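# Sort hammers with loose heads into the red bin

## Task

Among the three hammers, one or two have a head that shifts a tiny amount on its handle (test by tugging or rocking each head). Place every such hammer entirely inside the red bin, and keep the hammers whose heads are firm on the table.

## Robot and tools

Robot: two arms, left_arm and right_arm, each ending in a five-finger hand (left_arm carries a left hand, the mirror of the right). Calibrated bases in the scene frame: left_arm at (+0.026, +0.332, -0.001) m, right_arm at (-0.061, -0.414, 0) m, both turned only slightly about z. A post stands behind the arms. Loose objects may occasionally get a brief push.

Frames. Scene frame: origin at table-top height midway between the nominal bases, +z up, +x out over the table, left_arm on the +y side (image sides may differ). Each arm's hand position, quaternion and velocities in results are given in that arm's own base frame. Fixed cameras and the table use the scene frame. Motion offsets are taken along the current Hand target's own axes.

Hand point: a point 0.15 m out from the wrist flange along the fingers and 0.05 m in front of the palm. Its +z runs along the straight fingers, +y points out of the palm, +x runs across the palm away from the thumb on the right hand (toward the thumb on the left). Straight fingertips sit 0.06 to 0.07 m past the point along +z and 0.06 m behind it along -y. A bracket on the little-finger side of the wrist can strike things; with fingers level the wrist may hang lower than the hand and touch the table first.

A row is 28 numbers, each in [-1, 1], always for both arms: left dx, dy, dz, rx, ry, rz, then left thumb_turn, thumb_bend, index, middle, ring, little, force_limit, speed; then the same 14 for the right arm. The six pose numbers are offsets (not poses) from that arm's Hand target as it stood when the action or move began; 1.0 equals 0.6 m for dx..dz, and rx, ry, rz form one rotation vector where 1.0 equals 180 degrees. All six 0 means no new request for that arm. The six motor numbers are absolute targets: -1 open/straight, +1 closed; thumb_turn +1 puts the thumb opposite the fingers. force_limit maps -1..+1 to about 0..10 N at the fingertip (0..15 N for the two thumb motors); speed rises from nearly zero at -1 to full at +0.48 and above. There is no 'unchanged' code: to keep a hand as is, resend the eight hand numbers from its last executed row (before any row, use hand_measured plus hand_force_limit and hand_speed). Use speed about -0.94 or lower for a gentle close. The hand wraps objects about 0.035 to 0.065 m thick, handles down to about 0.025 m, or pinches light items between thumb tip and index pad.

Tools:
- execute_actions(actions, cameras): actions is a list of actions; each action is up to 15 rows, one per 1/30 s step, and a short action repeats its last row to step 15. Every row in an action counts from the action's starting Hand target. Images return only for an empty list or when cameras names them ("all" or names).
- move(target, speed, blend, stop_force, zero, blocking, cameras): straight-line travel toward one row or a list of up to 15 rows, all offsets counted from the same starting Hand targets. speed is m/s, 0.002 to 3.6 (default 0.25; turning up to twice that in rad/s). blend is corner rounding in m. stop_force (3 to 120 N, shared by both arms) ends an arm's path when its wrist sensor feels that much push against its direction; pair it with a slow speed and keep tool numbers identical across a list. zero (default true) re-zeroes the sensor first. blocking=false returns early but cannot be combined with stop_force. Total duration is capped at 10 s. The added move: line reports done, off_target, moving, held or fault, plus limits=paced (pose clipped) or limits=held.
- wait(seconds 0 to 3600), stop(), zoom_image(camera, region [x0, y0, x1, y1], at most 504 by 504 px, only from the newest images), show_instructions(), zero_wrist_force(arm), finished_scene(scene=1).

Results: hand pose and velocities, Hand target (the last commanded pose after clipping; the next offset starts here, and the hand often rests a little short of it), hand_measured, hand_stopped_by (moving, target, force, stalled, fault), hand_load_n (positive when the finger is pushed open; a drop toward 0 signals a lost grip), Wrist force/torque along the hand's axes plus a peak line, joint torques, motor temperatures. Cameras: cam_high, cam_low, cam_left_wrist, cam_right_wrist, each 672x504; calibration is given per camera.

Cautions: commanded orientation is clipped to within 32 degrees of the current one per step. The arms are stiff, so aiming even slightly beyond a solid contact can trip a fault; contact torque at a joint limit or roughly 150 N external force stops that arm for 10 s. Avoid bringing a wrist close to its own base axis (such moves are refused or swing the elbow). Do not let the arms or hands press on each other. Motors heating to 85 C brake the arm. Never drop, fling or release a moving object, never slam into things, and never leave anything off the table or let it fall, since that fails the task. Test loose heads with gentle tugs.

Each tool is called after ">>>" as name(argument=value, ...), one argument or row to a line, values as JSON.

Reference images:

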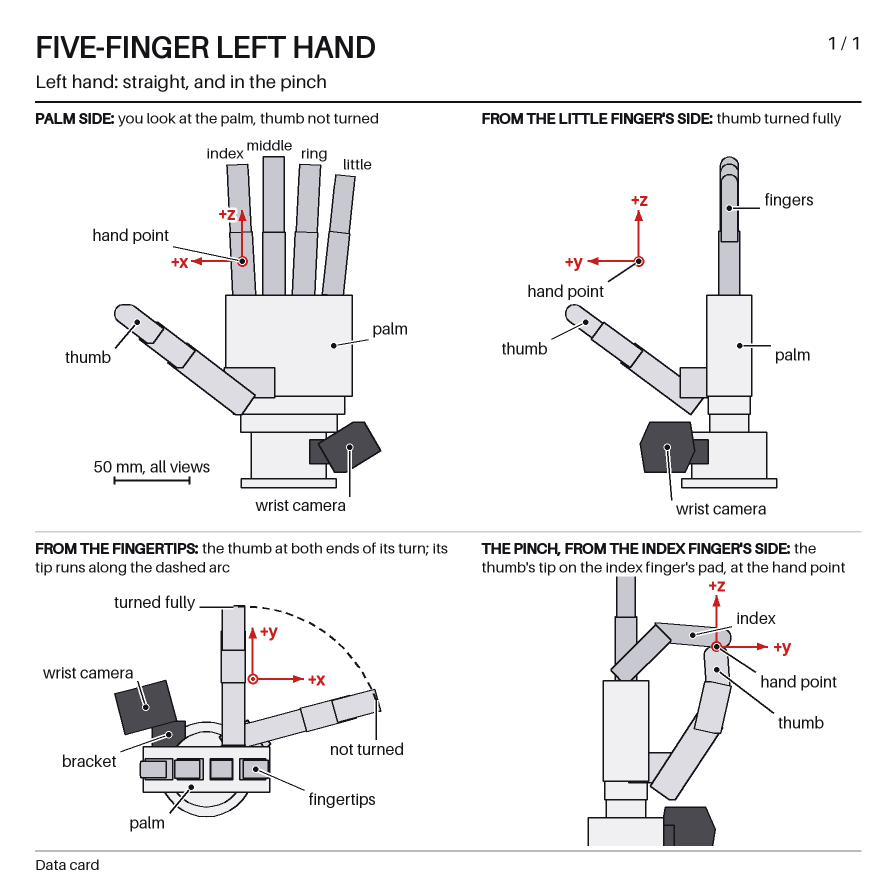

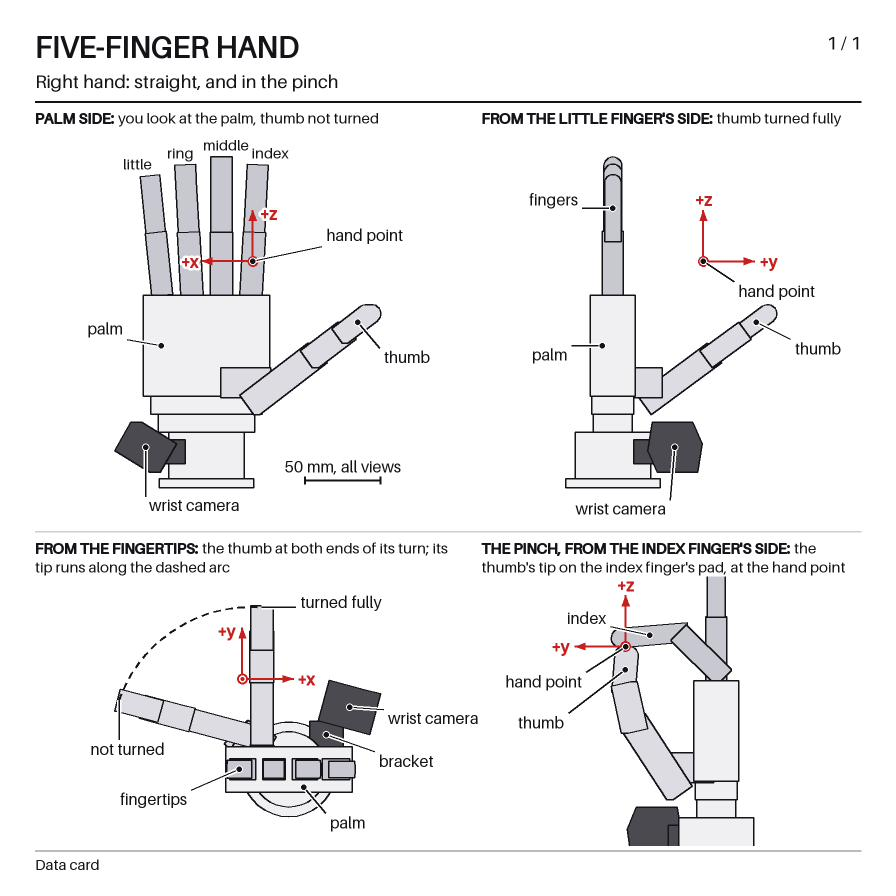

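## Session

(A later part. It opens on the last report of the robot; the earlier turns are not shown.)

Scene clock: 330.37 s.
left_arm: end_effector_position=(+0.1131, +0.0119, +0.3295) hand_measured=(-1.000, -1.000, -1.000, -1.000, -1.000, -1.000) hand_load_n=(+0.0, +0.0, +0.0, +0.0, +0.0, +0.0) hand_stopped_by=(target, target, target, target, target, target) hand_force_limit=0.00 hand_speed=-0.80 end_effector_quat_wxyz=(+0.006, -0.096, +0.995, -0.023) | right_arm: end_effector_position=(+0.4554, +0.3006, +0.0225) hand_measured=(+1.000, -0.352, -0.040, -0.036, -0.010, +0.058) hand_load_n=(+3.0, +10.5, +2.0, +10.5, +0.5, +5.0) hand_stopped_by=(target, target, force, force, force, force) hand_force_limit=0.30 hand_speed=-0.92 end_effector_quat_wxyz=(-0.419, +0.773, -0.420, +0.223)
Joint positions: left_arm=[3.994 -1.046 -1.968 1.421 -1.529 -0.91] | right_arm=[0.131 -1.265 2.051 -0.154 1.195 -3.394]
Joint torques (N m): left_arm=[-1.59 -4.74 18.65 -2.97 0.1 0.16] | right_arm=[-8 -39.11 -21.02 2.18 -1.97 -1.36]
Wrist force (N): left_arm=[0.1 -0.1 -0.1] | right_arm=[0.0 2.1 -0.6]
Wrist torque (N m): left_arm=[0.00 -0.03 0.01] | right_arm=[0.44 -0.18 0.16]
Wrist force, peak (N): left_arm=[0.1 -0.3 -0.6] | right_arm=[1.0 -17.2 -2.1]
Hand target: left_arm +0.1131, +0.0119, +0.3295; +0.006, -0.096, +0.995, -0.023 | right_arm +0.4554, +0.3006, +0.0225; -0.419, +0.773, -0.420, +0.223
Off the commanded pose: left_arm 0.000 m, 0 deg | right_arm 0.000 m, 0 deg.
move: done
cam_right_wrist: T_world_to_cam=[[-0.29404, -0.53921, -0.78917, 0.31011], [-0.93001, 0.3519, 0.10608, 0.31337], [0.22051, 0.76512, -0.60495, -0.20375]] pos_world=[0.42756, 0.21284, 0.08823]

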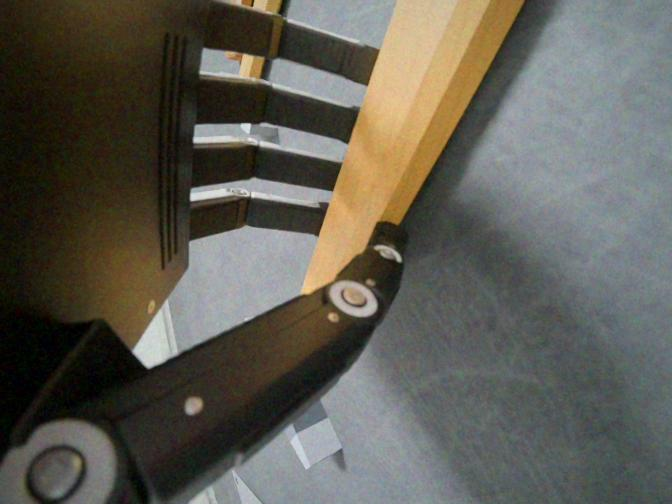

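>>> move(
  target=[
    [0,0,0,0,0,0,-1,-1,-1,-1,-1,-1,0,-0.8,0,0,0,0,0,0,1,-0.1,0.6,0.6,0.6,0.6,0.7,-0.92],
  ],
  speed=0.02,
)

>>> move(
  target=[
    [0,0,0,0,0,0,-1,-1,-1,-1,-1,-1,0,-0.8,0,-0.0418,-0.0274,0,0,0,1,-0.1,0.6,0.6,0.6,0.6,0.7,-0.92],
  ],
  speed=0.03,
  cameras=["cam_right_wrist","cam_low"],
)

Scene clock: 344.50 s.
left_arm: end_effector_position=(+0.1131, +0.0119, +0.3295) hand_measured=(-1.000, -1.000, -1.000, -1.000, -1.000, -1.000) hand_load_n=(+0.5, +0.0, +0.0, +0.0, +0.0, +0.0) hand_stopped_by=(target, target, target, target, target, target) hand_force_limit=0.00 hand_speed=-0.80 end_effector_quat_wxyz=(+0.006, -0.096, +0.995, -0.023) | right_arm: end_effector_position=(+0.4554, +0.3006, +0.0225) hand_measured=(+1.000, -0.354, -0.020, -0.036, +0.018, +0.100) hand_load_n=(+6.0, +18.0, +10.5, +0.5, +6.0, +10.0) hand_stopped_by=(target, force, force, force, force, force) hand_force_limit=0.70 hand_speed=-0.92 end_effector_quat_wxyz=(-0.419, +0.773, -0.420, +0.223)
Joint positions: left_arm=[3.994 -1.046 -1.968 1.421 -1.529 -0.91] | right_arm=[0.13 -1.265 2.051 -0.154 1.195 -3.394]
Joint torques (N m): left_arm=[-1.54 -4.68 18.6 -2.98 0.14 0.16] | right_arm=[-10.09 -32.14 -18.52 -1.63 -1.82 -1.94]
Wrist force (N): left_arm=[-0.1 -0.2 -0.1] | right_arm=[0.0 0.5 -1.2]
Wrist torque (N m): left_arm=[-0.02 0.01 -0.01] | right_arm=[0.28 -0.22 0.07]
Wrist force, peak (N): left_arm=[0.4 -0.3 -0.4] | right_arm=[0.1 3.0 0.3]
Hand target: left_arm +0.1131, +0.0119, +0.3295; +0.006, -0.096, +0.995, -0.023 | right_arm +0.4554, +0.3006, +0.0225; -0.419, +0.773, -0.420, +0.223
Off the commanded pose: left_arm 0.000 m, 0 deg | right_arm 0.000 m, 0 deg.
move: done

Scene clock: 345.87 s.
left_arm: end_effector_position=(+0.1131, +0.0119, +0.3295) hand_measured=(-1.000, -1.000, -1.000, -1.000, -1.000, -1.000) hand_load_n=(+0.0, +0.0, +0.0, +0.0, +0.0, +0.0) hand_stopped_by=(target, target, target, target, target, target) hand_force_limit=0.00 hand_speed=-0.80 end_effector_quat_wxyz=(+0.006, -0.096, +0.995, -0.023) | right_arm: end_effector_position=(+0.4556, +0.3005, +0.0524) hand_measured=(+1.000, -0.350, -0.020, -0.036, +0.018, +0.100) hand_load_n=(+0.0, +0.0, +0.0, +0.0, +0.0, +0.0) hand_stopped_by=(target, force, force, force, force, force) hand_force_limit=0.70 hand_speed=-0.92 end_effector_quat_wxyz=(-0.419, +0.773, -0.420, +0.223)
Joint positions: left_arm=[3.994 -1.046 -1.968 1.421 -1.529 -0.91] | right_arm=[0.13 -1.319 2.022 -0.072 1.195 -3.394]
Joint torques (N m): left_arm=[-1.34 -4.48 18.92 -3.02 0.27 0.16] | right_arm=[-10.97 -38.17 -24.78 2.87 -2.89 -2.22]
Wrist force (N): left_arm=[0.0 -0.1 -0.2] | right_arm=[0.1 1.4 0.8]
Wrist torque (N m): left_arm=[0.00 -0.01 0.00] | right_arm=[0.38 -0.13 0.21]
Wrist force, peak (N): left_arm=[0.1 -0.5 -0.2] | right_arm=[0.3 4.6 2.6]
Hand target: left_arm +0.1131, +0.0119, +0.3295; +0.006, -0.096, +0.995, -0.023 | right_arm +0.4556, +0.3005, +0.0524; -0.419, +0.773, -0.420, +0.223
Off the commanded pose: left_arm 0.000 m, 0 deg | right_arm 0.000 m, 0 deg.
move: done
cam_right_wrist: T_world_to_cam=[[-0.29404, -0.53921, -0.78917, 0.33363], [-0.93001, 0.3519, 0.10608, 0.31036], [0.22051, 0.76512, -0.60495, -0.18554]] pos_world=[0.42766, 0.21264, 0.11813]
Images, in order (width x height): cam_low 672x504, cam_right_wrist 672x504.

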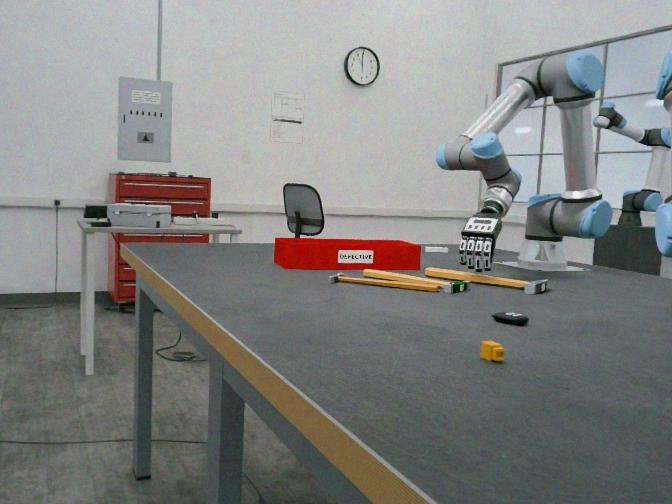

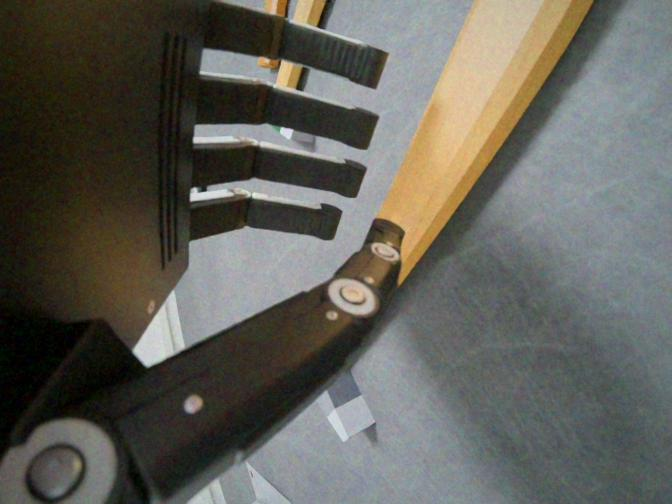

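>>> move(
  target=[
    [0,0,0,0,0,0,-1,-1,-1,-1,-1,-1,0,-0.8,-0.147,-0.026,-0.0037,0,0,0,1,-0.55,-0.15,-0.15,-0.15,-0.1,0,-0.4],
  ],
  speed=0.06,
  cameras=["cam_right_wrist","cam_high"],
)

>>> zoom_image(
  camera="cam_right_wrist",
  region=[200, 0, 540, 420],
)

Scene clock: 390.47 s.
left_arm: end_effector_position=(+0.1131, +0.0119, +0.3295) hand_measured=(-1.000, -1.000, -1.000, -1.000, -1.000, -1.000) hand_load_n=(+0.0, +0.0, +0.0, +0.0, +0.0, +0.0) hand_stopped_by=(target, target, target, target, target, target) hand_force_limit=0.00 hand_speed=-0.80 end_effector_quat_wxyz=(+0.006, -0.096, +0.995, -0.023) | right_arm: end_effector_position=(+0.4130, +0.3778, +0.0674) hand_measured=(+1.000, -0.550, -0.150, -0.150, -0.150, -0.100) hand_load_n=(+0.0, +0.0, +0.0, +0.0, +0.0, +0.0) hand_stopped_by=(target, target, target, target, target, target) hand_force_limit=0.00 hand_speed=-0.40 end_effector_quat_wxyz=(-0.419, +0.773, -0.420, +0.223)
Joint positions: left_arm=[3.994 -1.046 -1.968 1.421 -1.529 -0.91] | right_arm=[0.374 -1.332 1.983 -0.059 1.395 -3.249]
Joint torques (N m): left_arm=[-1.49 -4.22 19.25 -3.06 0.15 0.17] | right_arm=[8.15 -17.1 -25.7 2.69 2.49 1.44]
Wrist force (N): left_arm=[0.0 0.0 -0.2] | right_arm=[0.3 1.3 0.8]
Wrist torque (N m): left_arm=[0.02 -0.01 -0.01] | right_arm=[0.37 -0.17 0.03]
Wrist force, peak (N): left_arm=[0.4 -0.4 -0.3] | right_arm=[-0.1 1.7 0.8]
Hand target: left_arm +0.1131, +0.0119, +0.3295; +0.006, -0.096, +0.995, -0.023 | right_arm +0.4130, +0.3778, +0.0674; -0.419, +0.773, -0.420, +0.223
Off the commanded pose: left_arm 0.000 m, 0 deg | right_arm 0.000 m, 0 deg.
move: done
cam_right_wrist: T_world_to_cam=[[-0.29404, -0.53921, -0.78917, 0.37471], [-0.93001, 0.3519, 0.10608, 0.24201], [0.22051, 0.76512, -0.60495, -0.22631]] pos_world=[0.38516, 0.29004, 0.13313]
Images, in order (width x height): cam_high 672x504, cam_right_wrist 672x504.

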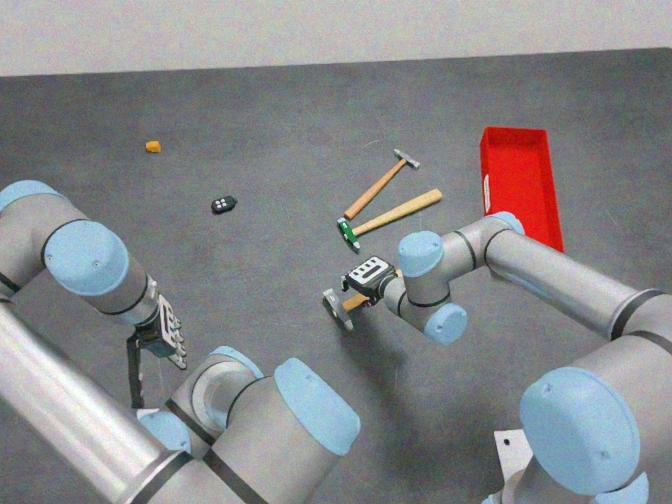

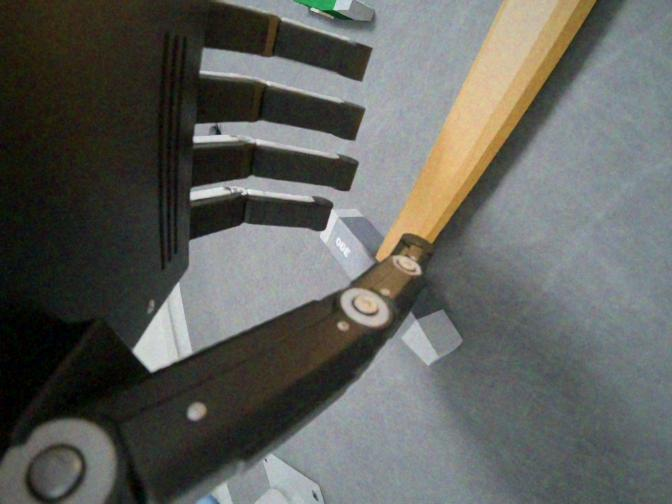

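Scaled by 1.200 from the camera's image (finer frame: 960x720).

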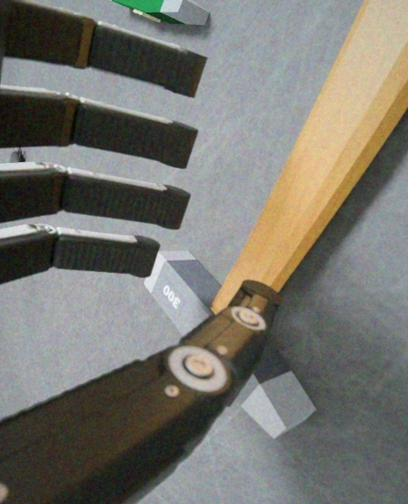

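>>> move(
  target=[
    [0,0,0,0,0,0,-1,-1,-1,-1,-1,-1,0,-0.8,0.0206,0.0548,0.036,0,0,0,1,-0.45,-0.1,-0.12,-0.08,-0.05,0,-0.4],
  ],
  speed=0.05,
  cameras=["cam_right_wrist"],
)

>>> move(
  target=[
    [0,0,0,0,0,0,-1,-1,-1,-1,-1,-1,0,-0.8,0,0.016,0.0105,0,0,0,1,-0.45,-0.1,-0.12,-0.08,-0.05,0,-0.4],
  ],
  speed=0.008,
  stop_force=3,
  cameras=["cam_right_wrist"],
)

Scene clock: 420.53 s.
left_arm: end_effector_position=(+0.1131, +0.0119, +0.3295) hand_measured=(-1.000, -1.000, -1.000, -1.000, -1.000, -1.000) hand_load_n=(+0.0, +0.5, +0.0, +0.0, +0.0, +0.0) hand_stopped_by=(target, target, target, target, target, target) hand_force_limit=0.00 hand_speed=-0.80 end_effector_quat_wxyz=(+0.006, -0.096, +0.995, -0.023) | right_arm: end_effector_position=(+0.4196, +0.3678, +0.0280) hand_measured=(+1.000, -0.450, -0.100, -0.120, -0.080, -0.050) hand_load_n=(+0.0, +0.0, +0.0, +0.0, +0.0, +0.0) hand_stopped_by=(target, target, target, target, target, target) hand_force_limit=0.00 hand_speed=-0.40 end_effector_quat_wxyz=(-0.419, +0.773, -0.420, +0.223)
Joint positions: left_arm=[3.994 -1.046 -1.968 1.421 -1.529 -0.91] | right_arm=[0.341 -1.268 2.028 -0.164 1.368 -3.268]
Joint torques (N m): left_arm=[-1.17 -5.07 19.18 -2.98 0.21 0.21] | right_arm=[-10.15 -17.9 -5.78 -2.21 -2.95 -2.21]
Wrist force (N): left_arm=[0.1 -0.3 -0.3] | right_arm=[0.4 1.3 0.7]
Wrist torque (N m): left_arm=[-0.03 -0.03 0.01] | right_arm=[0.39 -0.19 0.22]
Wrist force, peak (N): left_arm=[-0.1 -0.4 -0.4] | right_arm=[0.6 1.9 0.7]
Hand target: left_arm +0.1131, +0.0119, +0.3295; +0.006, -0.096, +0.995, -0.023 | right_arm +0.4196, +0.3678, +0.0280; -0.419, +0.773, -0.420, +0.223
Off the commanded pose: left_arm 0.000 m, 0 deg | right_arm 0.000 m, 0 deg.
move: done
cam_right_wrist: T_world_to_cam=[[-0.29404, -0.53921, -0.78917, 0.34008], [-0.93001, 0.3519, 0.10608, 0.25579], [0.22051, 0.76512, -0.60495, -0.24385]] pos_world=[0.39166, 0.27994, 0.09373]

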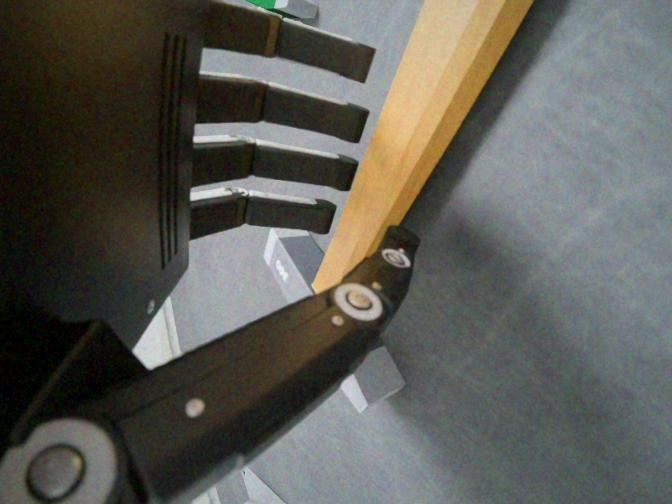

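Scene clock: 422.47 s.
left_arm: end_effector_position=(+0.1131, +0.0119, +0.3295) hand_measured=(-1.000, -1.000, -1.000, -1.000, -1.000, -1.000) hand_load_n=(+0.0, +0.0, +0.0, +0.0, +0.0, +0.0) hand_stopped_by=(target, target, target, target, target, target) hand_force_limit=0.00 hand_speed=-0.80 end_effector_quat_wxyz=(+0.006, -0.096, +0.995, -0.023) | right_arm: end_effector_position=(+0.4196, +0.3678, +0.0218) hand_measured=(+1.000, -0.450, -0.100, -0.120, -0.080, -0.050) hand_load_n=(+0.0, +0.0, +0.0, +0.0, +0.0, +0.0) hand_stopped_by=(target, target, target, target, target, target) hand_force_limit=0.00 hand_speed=-0.40 end_effector_quat_wxyz=(-0.419, +0.773, -0.420, +0.223)
Joint positions: left_arm=[3.994 -1.046 -1.968 1.421 -1.529 -0.91] | right_arm=[0.341 -1.257 2.034 -0.181 1.368 -3.268]
Joint torques (N m): left_arm=[-1.49 -4.68 18.84 -3.07 0.08 0.28] | right_arm=[-2.7 -40.08 -22.09 2.36 1.22 0.35]
Wrist force (N): left_arm=[-0.1 0.0 -0.1] | right_arm=[0.6 0.1 -0.2]
Wrist torque (N m): left_arm=[0.00 0.01 -0.01] | right_arm=[0.46 -0.19 0.20]
Wrist force, peak (N): left_arm=[-0.1 -0.5 -0.2] | right_arm=[-0.5 -7.0 -3.1]
Hand target: left_arm +0.1131, +0.0119, +0.3295; +0.006, -0.096, +0.995, -0.023 | right_arm +0.4196, +0.3678, +0.0218; -0.419, +0.773, -0.420, +0.223 (not the last commanded pose)
Off the commanded pose: left_arm 0.000 m, 0 deg | right_arm 0.005 m, 0 deg.
move: contact (right_arm)
cam_right_wrist: T_world_to_cam=[[-0.29406, -0.53927, -0.78912, 0.33521], [-0.93, 0.35191, 0.10607, 0.25644], [0.2205, 0.76508, -0.60501, -0.24758]] pos_world=[0.39166, 0.27994, 0.08753]

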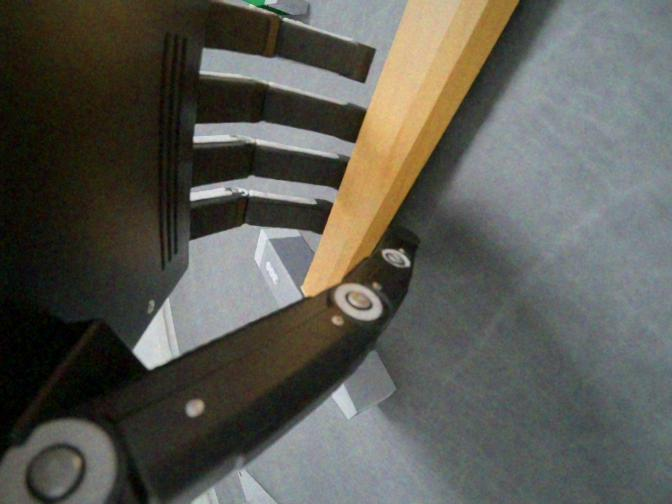

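>>> move(
  target=[
    [0,0,0,0,0,0,-1,-1,-1,-1,-1,-1,0,-0.8,0,-0.002,-0.001,0,0,0,1,-0.45,-0.1,-0.6,-0.08,-0.05,0,-0.4],
  ],
  speed=0.05,
)

>>> move(
  target=[
    [0,0,0,0,0,0,-1,-1,-1,-1,-1,-1,0,-0.8,0,0.0085,0.0055,0,0,0,1,-0.45,-0.1,-0.6,-0.08,-0.05,0,-0.4],
  ],
  speed=0.008,
  stop_force=3,
  cameras=["cam_right_wrist"],
)

Scene clock: 441.27 s.
left_arm: end_effector_position=(+0.1131, +0.0119, +0.3295) hand_measured=(-1.000, -1.000, -1.000, -1.000, -1.000, -1.000) hand_load_n=(+0.0, +0.0, +0.0, +0.0, +0.0, +0.0) hand_stopped_by=(target, target, target, target, target, target) hand_force_limit=0.00 hand_speed=-0.80 end_effector_quat_wxyz=(+0.006, -0.096, +0.995, -0.023) | right_arm: end_effector_position=(+0.4197, +0.3678, +0.0232) hand_measured=(+1.000, -0.450, -0.100, -0.600, -0.080, -0.050) hand_load_n=(+0.0, +0.0, +0.0, +0.0, -0.5, +0.0) hand_stopped_by=(target, target, target, target, target, target) hand_force_limit=0.00 hand_speed=-0.40 end_effector_quat_wxyz=(-0.419, +0.773, -0.420, +0.223)
Joint positions: left_arm=[3.994 -1.046 -1.968 1.421 -1.529 -0.91] | right_arm=[0.341 -1.259 2.032 -0.177 1.368 -3.268]
Joint torques (N m): left_arm=[-1.37 -4.45 19.25 -3.03 0.13 0.19] | right_arm=[4.07 -40.6 -23.63 2.78 1.81 1.21]
Wrist force (N): left_arm=[0.0 0.2 -0.3] | right_arm=[0.5 1.6 0.8]
Wrist torque (N m): left_arm=[0.04 0.00 -0.01] | right_arm=[0.44 -0.21 0.24]
Wrist force, peak (N): left_arm=[-0.1 -0.4 -0.4] | right_arm=[0.7 1.8 0.9]
Hand target: left_arm +0.1131, +0.0119, +0.3295; +0.006, -0.096, +0.995, -0.023 | right_arm +0.4197, +0.3678, +0.0232; -0.419, +0.773, -0.420, +0.223
Off the commanded pose: left_arm 0.000 m, 0 deg | right_arm 0.000 m, 0 deg.
move: done

Scene clock: 442.77 s.
left_arm: end_effector_position=(+0.1131, +0.0119, +0.3295) hand_measured=(-1.000, -1.000, -1.000, -1.000, -1.000, -1.000) hand_load_n=(+0.0, -0.5, -0.5, +0.0, +0.0, +0.0) hand_stopped_by=(target, target, target, target, target, target) hand_force_limit=0.00 hand_speed=-0.80 end_effector_quat_wxyz=(+0.006, -0.096, +0.995, -0.023) | right_arm: end_effector_position=(+0.4197, +0.3679, +0.0171) hand_measured=(+1.000, -0.450, -0.100, -0.600, -0.080, -0.050) hand_load_n=(+0.0, +0.0, +0.0, +0.0, +0.0, +0.0) hand_stopped_by=(target, target, target, target, target, target) hand_force_limit=0.00 hand_speed=-0.40 end_effector_quat_wxyz=(-0.419, +0.773, -0.420, +0.223)
Joint positions: left_arm=[3.994 -1.046 -1.968 1.421 -1.529 -0.91] | right_arm=[0.341 -1.248 2.037 -0.194 1.368 -3.267]
Joint torques (N m): left_arm=[-1.89 -4.94 19.15 -3.07 0.2 0.15] | right_arm=[7.58 -17.46 -5.16 -2.37 2.14 1.34]
Wrist force (N): left_arm=[-0.2 -0.2 0.0] | right_arm=[0.4 1.5 0.6]
Wrist torque (N m): left_arm=[-0.02 0.03 -0.01] | right_arm=[0.46 -0.17 0.22]
Wrist force, peak (N): left_arm=[-0.1 -0.6 -0.1] | right_arm=[0.3 1.8 0.9]
Hand target: left_arm +0.1131, +0.0119, +0.3295; +0.006, -0.096, +0.995, -0.023 | right_arm +0.4197, +0.3679, +0.0171; -0.419, +0.773, -0.420, +0.223
Off the commanded pose: left_arm 0.000 m, 0 deg | right_arm 0.000 m, 0 deg.
move: done
cam_right_wrist: T_world_to_cam=[[-0.29404, -0.53921, -0.78917, 0.33156], [-0.93001, 0.3519, 0.10608, 0.257], [0.22051, 0.76512, -0.60495, -0.25054]] pos_world=[0.39176, 0.28004, 0.08283]

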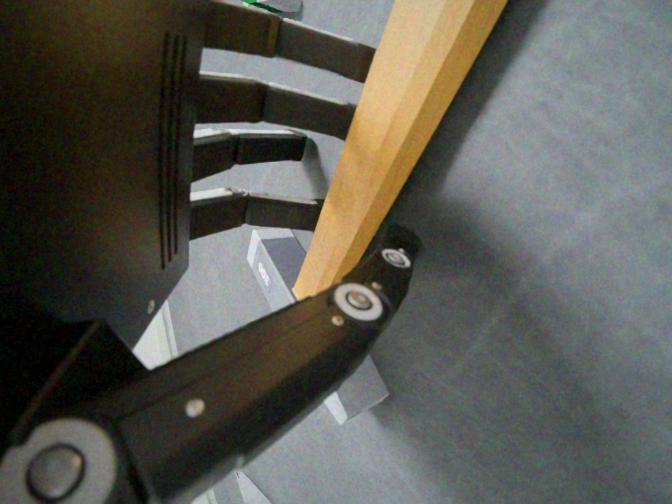

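>>> move(
  target=[
    [0,0,0,0,0,0,-1,-1,-1,-1,-1,-1,0,-0.8,0,0,0,0,0,0,1,-0.35,0.5,-0.6,0.5,0.5,0.2,-0.92],
    [0,0,0,0,0,0,-1,-1,-1,-1,-1,-1,0,-0.8,0,0,0,0,0,0,1,0.0,0.6,-0.6,0.6,0.6,0.6,-0.92],
  ],
  speed=0.02,
  cameras=["cam_right_wrist"],
)

Scene clock: 453.93 s.
left_arm: end_effector_position=(+0.1131, +0.0119, +0.3295) hand_measured=(-1.000, -1.000, -1.000, -1.000, -1.000, -1.000) hand_load_n=(+0.0, +0.0, +0.0, +0.0, +0.0, +0.0) hand_stopped_by=(target, target, target, target, target, target) hand_force_limit=0.00 hand_speed=-0.80 end_effector_quat_wxyz=(+0.006, -0.096, +0.995, -0.023) | right_arm: end_effector_position=(+0.4197, +0.3679, +0.0171) hand_measured=(+1.000, -0.364, +0.044, -0.600, +0.110, +0.200) hand_load_n=(+4.5, +13.5, +9.0, +0.0, +9.0, +3.5) hand_stopped_by=(target, force, force, target, force, force) hand_force_limit=0.60 hand_speed=-0.92 end_effector_quat_wxyz=(-0.419, +0.773, -0.420, +0.223)
Joint positions: left_arm=[3.994 -1.046 -1.968 1.421 -1.529 -0.91] | right_arm=[0.341 -1.248 2.037 -0.194 1.368 -3.267]
Joint torques (N m): left_arm=[-1.77 -4.85 19.61 -3.12 0.13 0.23] | right_arm=[7.66 -24.16 -12.34 0.8 2.16 1.41]
Wrist force (N): left_arm=[0.0 0.0 -0.1] | right_arm=[0.7 1.9 0.3]
Wrist torque (N m): left_arm=[0.01 -0.01 -0.01] | right_arm=[0.37 -0.22 0.31]
Wrist force, peak (N): left_arm=[0.1 -0.5 -0.3] | right_arm=[0.1 4.3 2.2]
Hand target: left_arm +0.1131, +0.0119, +0.3295; +0.006, -0.096, +0.995, -0.023 | right_arm +0.4197, +0.3679, +0.0171; -0.419, +0.773, -0.420, +0.223
Off the commanded pose: left_arm 0.000 m, 0 deg | right_arm 0.000 m, 0 deg.
move: done
cam_right_wrist: T_world_to_cam=[[-0.29404, -0.53921, -0.78917, 0.33156], [-0.93001, 0.3519, 0.10608, 0.257], [0.22051, 0.76512, -0.60495, -0.25054]] pos_world=[0.39176, 0.28004, 0.08283]

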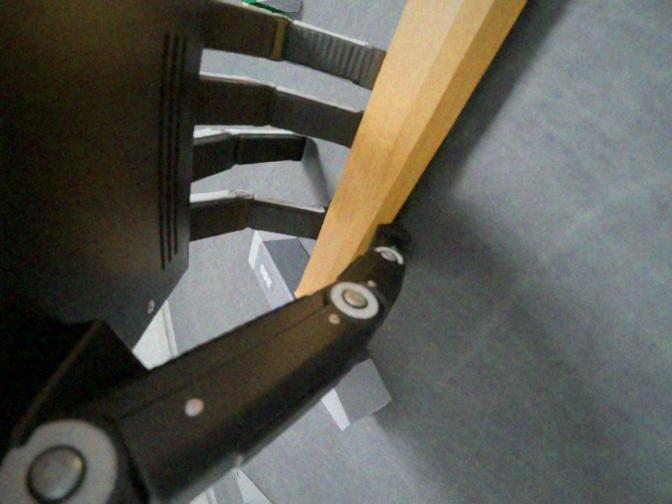

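>>> move(
  target=[
    [0,0,0,0,0,0,-1,-1,-1,-1,-1,-1,0,-0.8,0,-0.0111,-0.0073,0,0,0,1,0.0,0.6,-0.6,0.6,0.6,0.6,-0.92],
  ],
  speed=0.02,
  cameras=["cam_right_wrist"],
)

Scene clock: 460.17 s.
left_arm: end_effector_position=(+0.1131, +0.0119, +0.3295) hand_measured=(-1.000, -1.000, -1.000, -1.000, -1.000, -1.000) hand_load_n=(+0.0, +0.0, +0.0, +0.0, +0.0, +0.0) hand_stopped_by=(target, target, target, target, target, target) hand_force_limit=0.00 hand_speed=-0.80 end_effector_quat_wxyz=(+0.006, -0.096, +0.995, -0.023) | right_arm: end_effector_position=(+0.4197, +0.3678, +0.0250) hand_measured=(+1.000, -0.364, +0.044, -0.600, +0.110, +0.200) hand_load_n=(+5.0, +16.0, +9.0, +0.0, +7.0, +2.5) hand_stopped_by=(target, force, force, target, force, force) hand_force_limit=0.60 hand_speed=-0.92 end_effector_quat_wxyz=(-0.419, +0.773, -0.420, +0.223)
Joint positions: left_arm=[3.994 -1.046 -1.968 1.421 -1.529 -0.91] | right_arm=[0.341 -1.263 2.03 -0.172 1.368 -3.268]
Joint torques (N m): left_arm=[-1.31 -4.6 19.61 -3.18 0.14 0.23] | right_arm=[-8.91 -44.01 -25.61 2.53 -2.15 -2.14]
Wrist force (N): left_arm=[0.0 0.0 -0.1] | right_arm=[0.8 5.7 3.1]
Wrist torque (N m): left_arm=[0.01 -0.01 0.00] | right_arm=[0.54 -0.25 0.27]
Wrist force, peak (N): left_arm=[0.2 -0.4 -0.3] | right_arm=[0.9 6.1 3.1]
Hand target: left_arm +0.1131, +0.0119, +0.3295; +0.006, -0.096, +0.995, -0.023 | right_arm +0.4197, +0.3678, +0.0251; -0.419, +0.773, -0.420, +0.223
Off the commanded pose: left_arm 0.000 m, 0 deg | right_arm 0.000 m, 0 deg.
move: done
cam_right_wrist: T_world_to_cam=[[-0.29404, -0.53921, -0.78917, 0.3378], [-0.93001, 0.3519, 0.10608, 0.25616], [0.22051, 0.76512, -0.60495, -0.24577]] pos_world=[0.39176, 0.28004, 0.09073]

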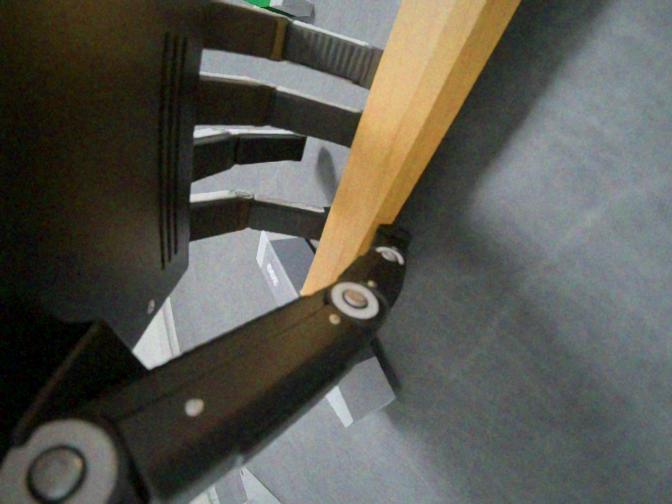

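>>> move(
  target=[
    [0,0,0,0,0,0,-1,-1,-1,-1,-1,-1,0,-0.8,0,-0.0139,-0.0091,0,0,0,1,0.0,0.6,0.6,0.6,0.6,0.2,-0.85],
  ],
  speed=0.02,
)

>>> move(
  target=[
    [0,0,0,0,0,0,-1,-1,-1,-1,-1,-1,0,-0.8,0,-0.056,-0.0365,0,0,0,1,0.0,0.6,0.6,0.6,0.6,0.2,-0.85],
  ],
  speed=0.04,
  cameras=["cam_right_wrist","cam_low","cam_high"],
)

Scene clock: 469.53 s.
left_arm: end_effector_position=(+0.1131, +0.0119, +0.3295) hand_measured=(-1.000, -1.000, -1.000, -1.000, -1.000, -1.000) hand_load_n=(+0.0, +0.0, +0.0, +0.0, +0.0, +0.0) hand_stopped_by=(target, target, target, target, target, target) hand_force_limit=0.00 hand_speed=-0.80 end_effector_quat_wxyz=(+0.006, -0.096, +0.995, -0.023) | right_arm: end_effector_position=(+0.4198, +0.3678, +0.0350) hand_measured=(+1.000, -0.364, +0.046, +0.064, +0.110, +0.200) hand_load_n=(+4.5, +17.5, +5.5, +12.0, +5.0, +1.5) hand_stopped_by=(target, force, force, force, force, force) hand_force_limit=0.20 hand_speed=-0.85 end_effector_quat_wxyz=(-0.419, +0.773, -0.420, +0.223)
Joint positions: left_arm=[3.994 -1.046 -1.968 1.421 -1.529 -0.91] | right_arm=[0.341 -1.281 2.021 -0.145 1.368 -3.268]
Joint torques (N m): left_arm=[-1.38 -4.75 19.4 -3.15 0.15 0.23] | right_arm=[-9.57 -42.79 -24.59 2.31 -2.79 -2.06]
Wrist force (N): left_arm=[0.1 0.0 -0.1] | right_arm=[0.4 5.7 3.0]
Wrist torque (N m): left_arm=[0.00 -0.02 0.00] | right_arm=[0.57 -0.20 0.27]
Wrist force, peak (N): left_arm=[0.2 -0.5 -0.4] | right_arm=[0.5 6.1 3.5]
Hand target: left_arm +0.1131, +0.0119, +0.3295; +0.006, -0.096, +0.995, -0.023 | right_arm +0.4198, +0.3678, +0.0350; -0.419, +0.773, -0.420, +0.223
Off the commanded pose: left_arm 0.000 m, 0 deg | right_arm 0.000 m, 0 deg.
move: done

Scene clock: 470.93 s.
left_arm: end_effector_position=(+0.1131, +0.0119, +0.3295) hand_measured=(-1.000, -1.000, -1.000, -1.000, -1.000, -1.000) hand_load_n=(+0.0, +0.0, +0.0, +0.0, +0.0, +0.0) hand_stopped_by=(target, target, target, target, target, target) hand_force_limit=0.00 hand_speed=-0.80 end_effector_quat_wxyz=(+0.006, -0.096, +0.995, -0.023) | right_arm: end_effector_position=(+0.4201, +0.3676, +0.0751) hand_measured=(+1.000, -0.364, +0.046, +0.064, +0.110, +0.200) hand_load_n=(+4.5, +18.0, +5.5, +12.0, +5.0, +1.5) hand_stopped_by=(target, force, force, force, force, force) hand_force_limit=0.20 hand_speed=-0.85 end_effector_quat_wxyz=(-0.419, +0.773, -0.420, +0.223)
Joint positions: left_arm=[3.994 -1.046 -1.968 1.421 -1.529 -0.91] | right_arm=[0.34 -1.346 1.978 -0.036 1.367 -3.268]
Joint torques (N m): left_arm=[-1.43 -4.94 19.33 -3.25 0.17 0.15] | right_arm=[-9.46 -40.96 -27.04 2.27 -2.98 -2]
Wrist force (N): left_arm=[0.0 -0.1 0.0] | right_arm=[0.7 6.0 3.0]
Wrist torque (N m): left_arm=[-0.01 0.00 0.00] | right_arm=[0.57 -0.25 0.29]
Wrist force, peak (N): left_arm=[0.2 -0.1 -0.4] | right_arm=[0.8 6.2 3.5]
Hand target: left_arm +0.1131, +0.0119, +0.3295; +0.006, -0.096, +0.995, -0.023 | right_arm +0.4201, +0.3676, +0.0751; -0.419, +0.773, -0.420, +0.223
Off the commanded pose: left_arm 0.000 m, 0 deg | right_arm 0.000 m, 0 deg.
move: done
cam_right_wrist: T_world_to_cam=[[-0.29404, -0.53921, -0.78917, 0.37729], [-0.93001, 0.3519, 0.10608, 0.25133], [0.22051, 0.76512, -0.60495, -0.21532]] pos_world=[0.39216, 0.27974, 0.14083]
Images, in order (width x height): cam_high 672x504, cam_low 672x504, cam_right_wrist 672x504.

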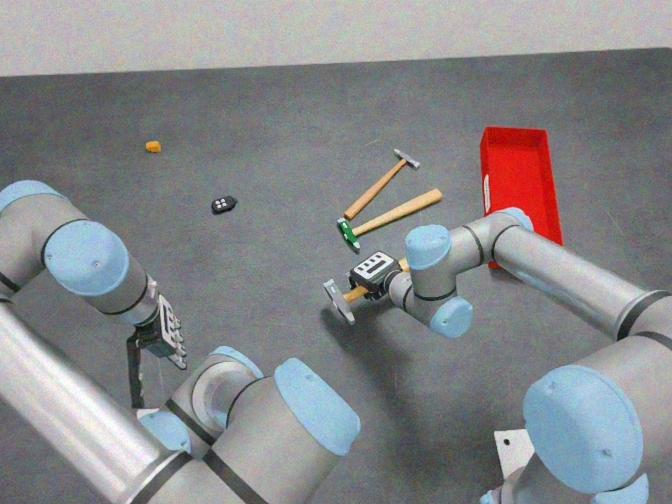

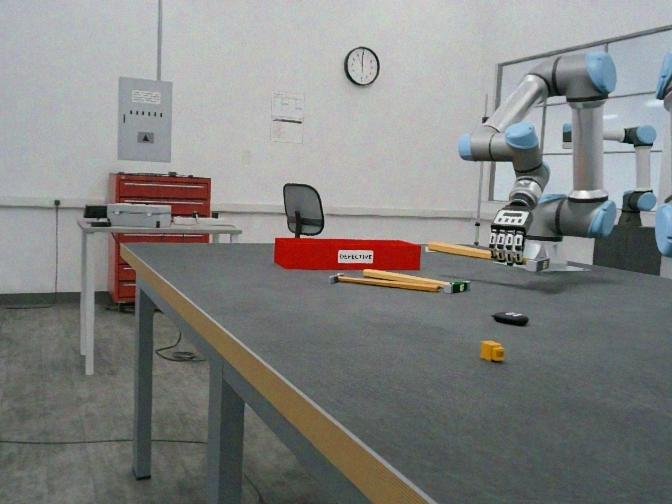

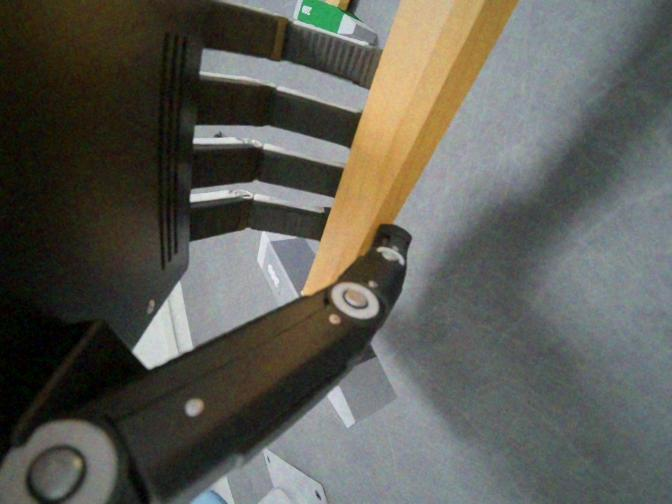

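>>> zoom_image(
  camera="cam_high",
  region=[290, 240, 430, 350],
)

>>> zoom_image(
  camera="cam_right_wrist",
  region=[200, 180, 460, 440],
)

Scaled by 3.600.

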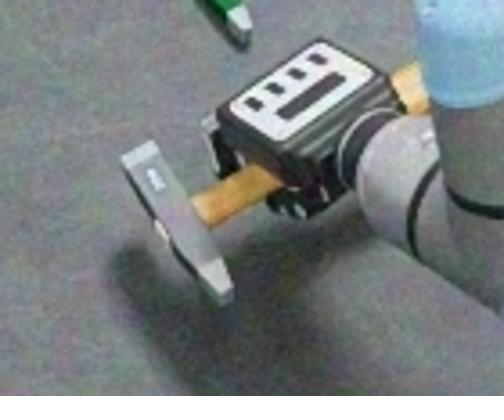

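Scaled by 1.938 from the camera's image (finer frame: 960x720).

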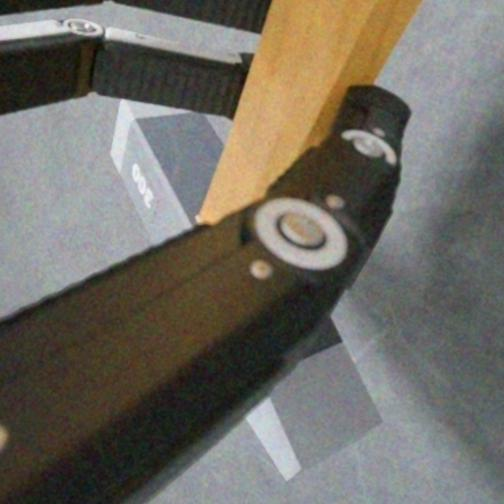

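>>> move(
  target=[
    [0,0,0,0,0,0,-1,-1,-1,-1,-1,-1,0,-0.8,-0.0015,-0.174,-0.1141,0,0,0,1,0.0,0.6,0.6,0.6,0.6,0.2,-0.85],
  ],
  speed=0.08,
)

Scene clock: 622.50 s.
left_arm: end_effector_position=(+0.1131, +0.0119, +0.3295) hand_measured=(-1.000, -1.000, -1.000, -1.000, -1.000, -1.000) hand_load_n=(+0.0, +0.0, +0.0, +0.0, +0.0, +0.0) hand_stopped_by=(target, target, target, target, target, target) hand_force_limit=0.00 hand_speed=-0.80 end_effector_quat_wxyz=(+0.006, -0.096, +0.995, -0.023) | right_arm: end_effector_position=(+0.4203, +0.3676, +0.1999) hand_measured=(+1.000, -0.364, +0.046, +0.064, +0.110, +0.200) hand_load_n=(+4.0, +18.0, +5.5, +12.5, +5.0, +1.5) hand_stopped_by=(target, force, force, force, force, force) hand_force_limit=0.20 hand_speed=-0.85 end_effector_quat_wxyz=(-0.419, +0.773, -0.420, +0.223)
Joint positions: left_arm=[3.994 -1.046 -1.968 1.421 -1.529 -0.91] | right_arm=[0.34 -1.484 1.784 0.296 1.367 -3.268]
Joint torques (N m): left_arm=[-1.9 -4.93 19.62 -3.17 0.21 0.15] | right_arm=[-10.42 -39 -29.79 2.31 -3.02 -2.07]
Wrist force (N): left_arm=[0.1 -0.2 -0.1] | right_arm=[0.6 5.5 3.1]
Wrist torque (N m): left_arm=[-0.01 -0.02 0.01] | right_arm=[0.50 -0.23 0.26]
Wrist force, peak (N): left_arm=[0.1 -0.5 -0.4] | right_arm=[0.7 6.6 3.7]
Hand target: left_arm +0.1131, +0.0119, +0.3295; +0.006, -0.096, +0.995, -0.023 | right_arm +0.4203, +0.3676, +0.2000; -0.419, +0.773, -0.420, +0.223
Off the commanded pose: left_arm 0.000 m, 0 deg | right_arm 0.000 m, 0 deg.
move: done

>>> move(
  target=[
    [-0.1077,-0.2177,-0.1392,-0.0167,-0.0647,0.4283,-1,-1,-1,-1,-1,-1,0,-0.8,0,0,0,0,0,0,1,0.0,0.6,0.6,0.6,0.6,0.2,-0.85],
    [-0.1488,-0.4663,0.1557,-0.0335,-0.1294,0.8566,1,-1,-1,-1,-1,-1,0,-0.2,0,0,0,0,0,0,1,0.0,0.6,0.6,0.6,0.6,0.2,-0.85],
  ],
  speed=0.2,
  blend=0.05,
  cameras=["all"],
)

Scene clock: 659.07 s.
left_arm: end_effector_position=(+0.2555, -0.2495, +0.2499) hand_measured=(+1.000, -1.000, -1.000, -1.000, -1.000, -1.000) hand_load_n=(+0.0, -0.5, +0.0, +0.0, +0.0, +0.0) hand_stopped_by=(target, target, target, target, target, target) hand_force_limit=0.00 hand_speed=-0.20 end_effector_quat_wxyz=(+0.165, +0.938, +0.299, +0.053) | right_arm: end_effector_position=(+0.4203, +0.3676, +0.2000) hand_measured=(+1.000, -0.364, +0.046, +0.064, +0.110, +0.200) hand_load_n=(+4.0, +17.5, +5.5, +12.5, +4.5, +1.5) hand_stopped_by=(target, force, force, force, force, force) hand_force_limit=0.20 hand_speed=-0.85 end_effector_quat_wxyz=(-0.419, +0.773, -0.420, +0.223)
Joint positions: left_arm=[3.025 -1.28 -2.071 2.019 -1.315 0.806] | right_arm=[0.34 -1.484 1.784 0.296 1.367 -3.268]
Joint torques (N m): left_arm=[10.93 -1.46 6.52 0.65 2.9 2.23] | right_arm=[-9.36 -35.36 -31.36 2.26 -2.57 -2.16]
Wrist force (N): left_arm=[0.1 -0.1 -0.3] | right_arm=[0.7 5.9 3.2]
Wrist torque (N m): left_arm=[-0.07 -0.04 0.00] | right_arm=[0.55 -0.23 0.28]
Wrist force, peak (N): left_arm=[0.2 -0.5 -0.8] | right_arm=[0.7 6.2 3.2]
Hand target: left_arm +0.2555, -0.2495, +0.2499; +0.165, +0.938, +0.299, +0.053 | right_arm +0.4203, +0.3676, +0.2000; -0.419, +0.773, -0.420, +0.223
Off the commanded pose: left_arm 0.000 m, 0 deg | right_arm 0.000 m, 0 deg.
move: done
cam_left_wrist: T_world_to_cam=[[-0.32556, 0.86714, -0.37693, 0.39506], [0.69442, 0.48984, 0.5271, -0.17959], [0.6417, -0.09015, -0.76163, 0.12159]] pos_world=[0.1753, -0.24364, 0.33618]
cam_right_wrist: T_world_to_cam=[[-0.29404, -0.53921, -0.78917, 0.47591], [-0.93001, 0.3519, 0.10608, 0.23827], [0.22051, 0.76512, -0.60495, -0.1398]] pos_world=[0.39236, 0.27974, 0.26573]

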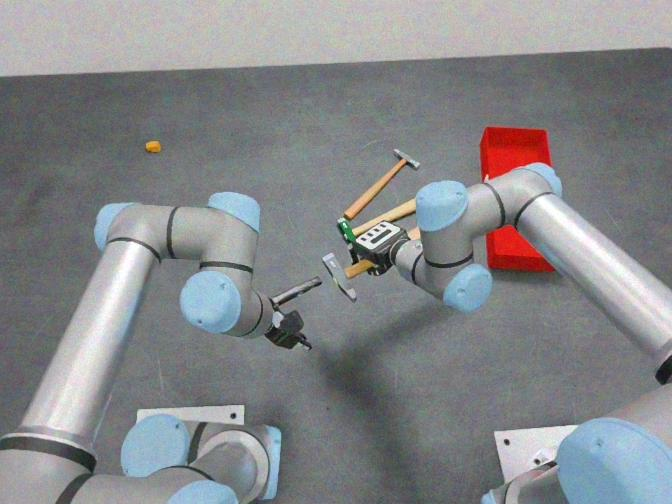

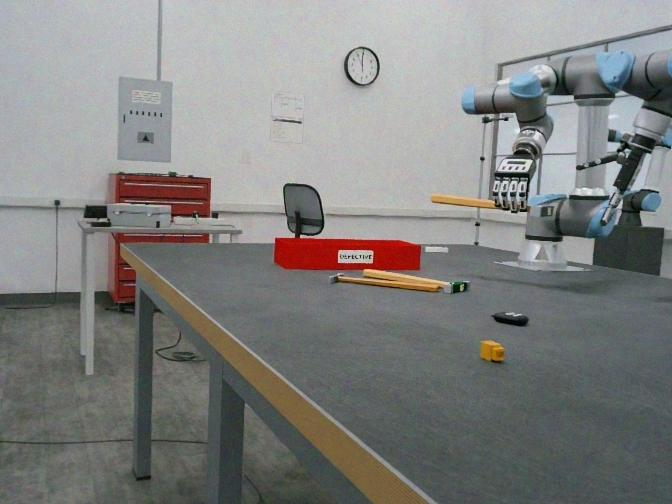

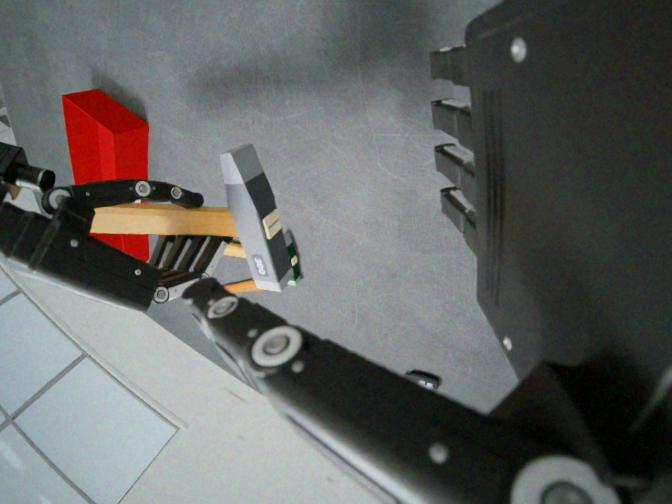

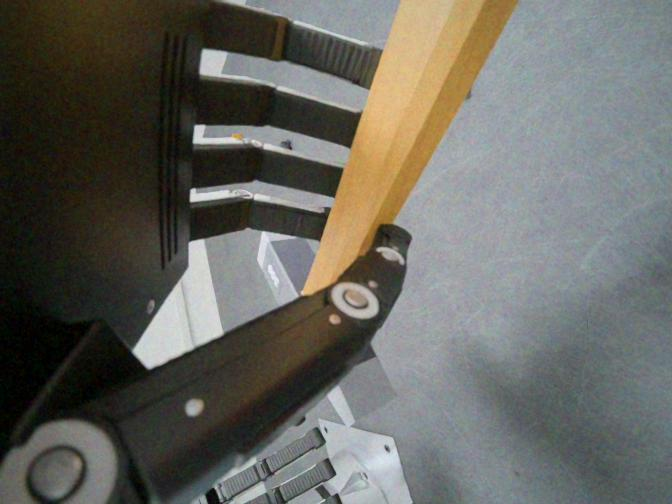

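>>> zoom_image(
  camera="cam_left_wrist",
  region=[50, 110, 350, 335],
)

Scaled by 1.680 from the camera's image (finer frame: 960x720).

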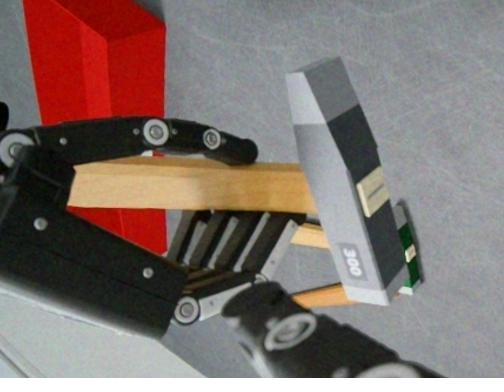

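>>> move(
  target=[
    [0.036,0.0815,0.036,0,-0.0034,0.0094,1,-0.6,-0.4,-0.4,-0.4,-0.4,0,-0.3,0,0,0,0,0,0,1,0.0,0.6,0.6,0.6,0.6,0.2,-0.85],
  ],
  speed=0.06,
  cameras=["all"],
)

>>> zoom_image(
  camera="cam_left_wrist",
  region=[100, 110, 500, 410],
)

Scene clock: 725.43 s.
left_arm: end_effector_position=(+0.3039, -0.2805, +0.2462) hand_measured=(+1.000, -0.600, -0.400, -0.400, -0.400, -0.400) hand_load_n=(+0.0, +0.0, +0.0, +0.0, +0.0, +0.0) hand_stopped_by=(target, target, target, target, target, target) hand_force_limit=0.00 hand_speed=-0.30 end_effector_quat_wxyz=(+0.166, +0.943, +0.284, +0.050) | right_arm: end_effector_position=(+0.4203, +0.3676, +0.2000) hand_measured=(+1.000, -0.364, +0.046, +0.064, +0.110, +0.200) hand_load_n=(+4.0, +18.0, +5.5, +12.5, +4.5, +1.5) hand_stopped_by=(target, force, force, force, force, force) hand_force_limit=0.20 hand_speed=-0.85 end_effector_quat_wxyz=(-0.419, +0.773, -0.420, +0.223)
Joint positions: left_arm=[2.93 -1.453 -1.943 2.079 -1.33 0.743] | right_arm=[0.34 -1.484 1.784 0.296 1.367 -3.268]
Joint torques (N m): left_arm=[-13.83 6.03 28.47 0.82 -2.17 -1.96] | right_arm=[-8.82 -33.7 -30.9 2.15 -2.29 -2.23]
Wrist force (N): left_arm=[0.1 -0.1 -0.4] | right_arm=[0.7 5.9 3.2]
Wrist torque (N m): left_arm=[-0.05 -0.02 0.07] | right_arm=[0.55 -0.23 0.27]
Wrist force, peak (N): left_arm=[-0.1 -0.7 -0.7] | right_arm=[0.9 6.1 3.2]
Hand target: left_arm +0.3040, -0.2805, +0.2462; +0.166, +0.943, +0.284, +0.050 | right_arm +0.4203, +0.3676, +0.2000; -0.419, +0.773, -0.420, +0.223
Off the commanded pose: left_arm 0.000 m, 0 deg | right_arm 0.000 m, 0 deg.
move: done
cam_left_wrist: T_world_to_cam=[[-0.29814, 0.87694, -0.37694, 0.43082], [0.70944, 0.46778, 0.52714, -0.2069], [0.6386, -0.11026, -0.7616, 0.08026]] pos_world=[0.22397, -0.27218, 0.33258]
cam_right_wrist: T_world_to_cam=[[-0.29404, -0.53921, -0.78917, 0.47591], [-0.93001, 0.3519, 0.10608, 0.23827], [0.22051, 0.76512, -0.60495, -0.1398]] pos_world=[0.39236, 0.27974, 0.26573]

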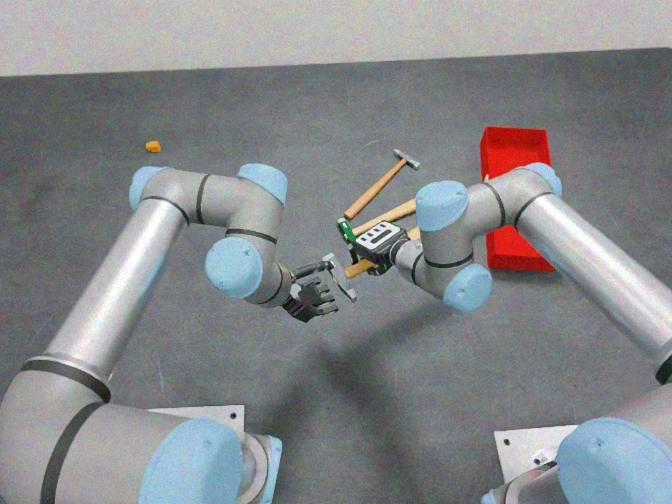

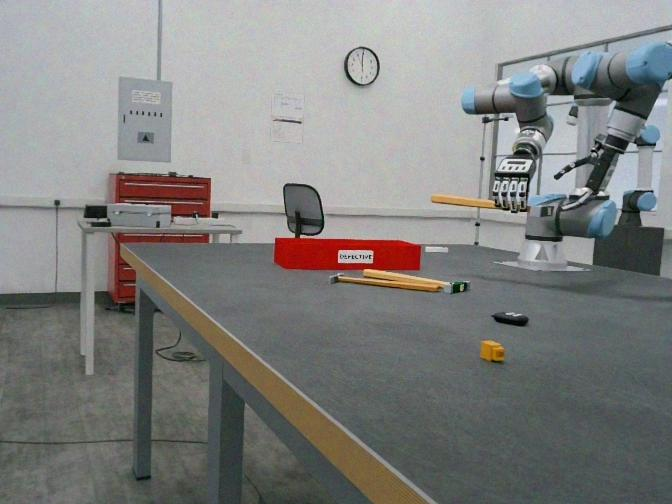

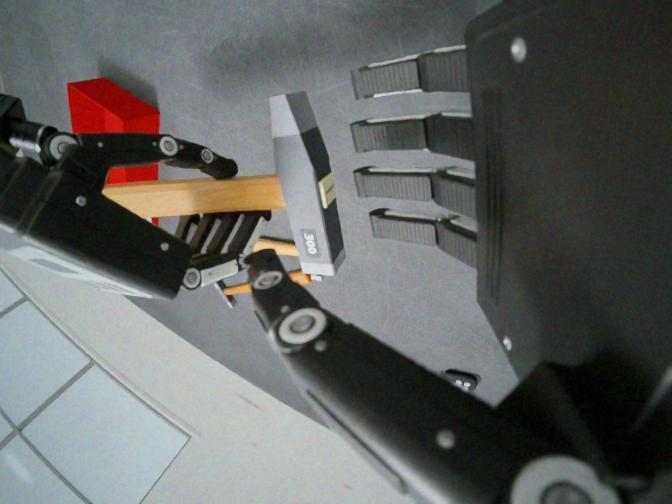

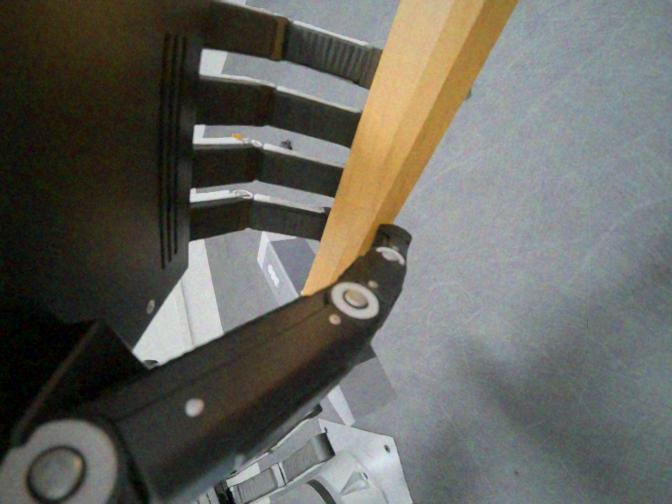

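Scaled by 1.260 from the camera's image (finer frame: 960x720).

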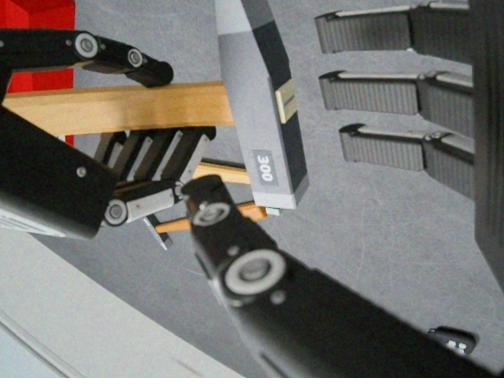

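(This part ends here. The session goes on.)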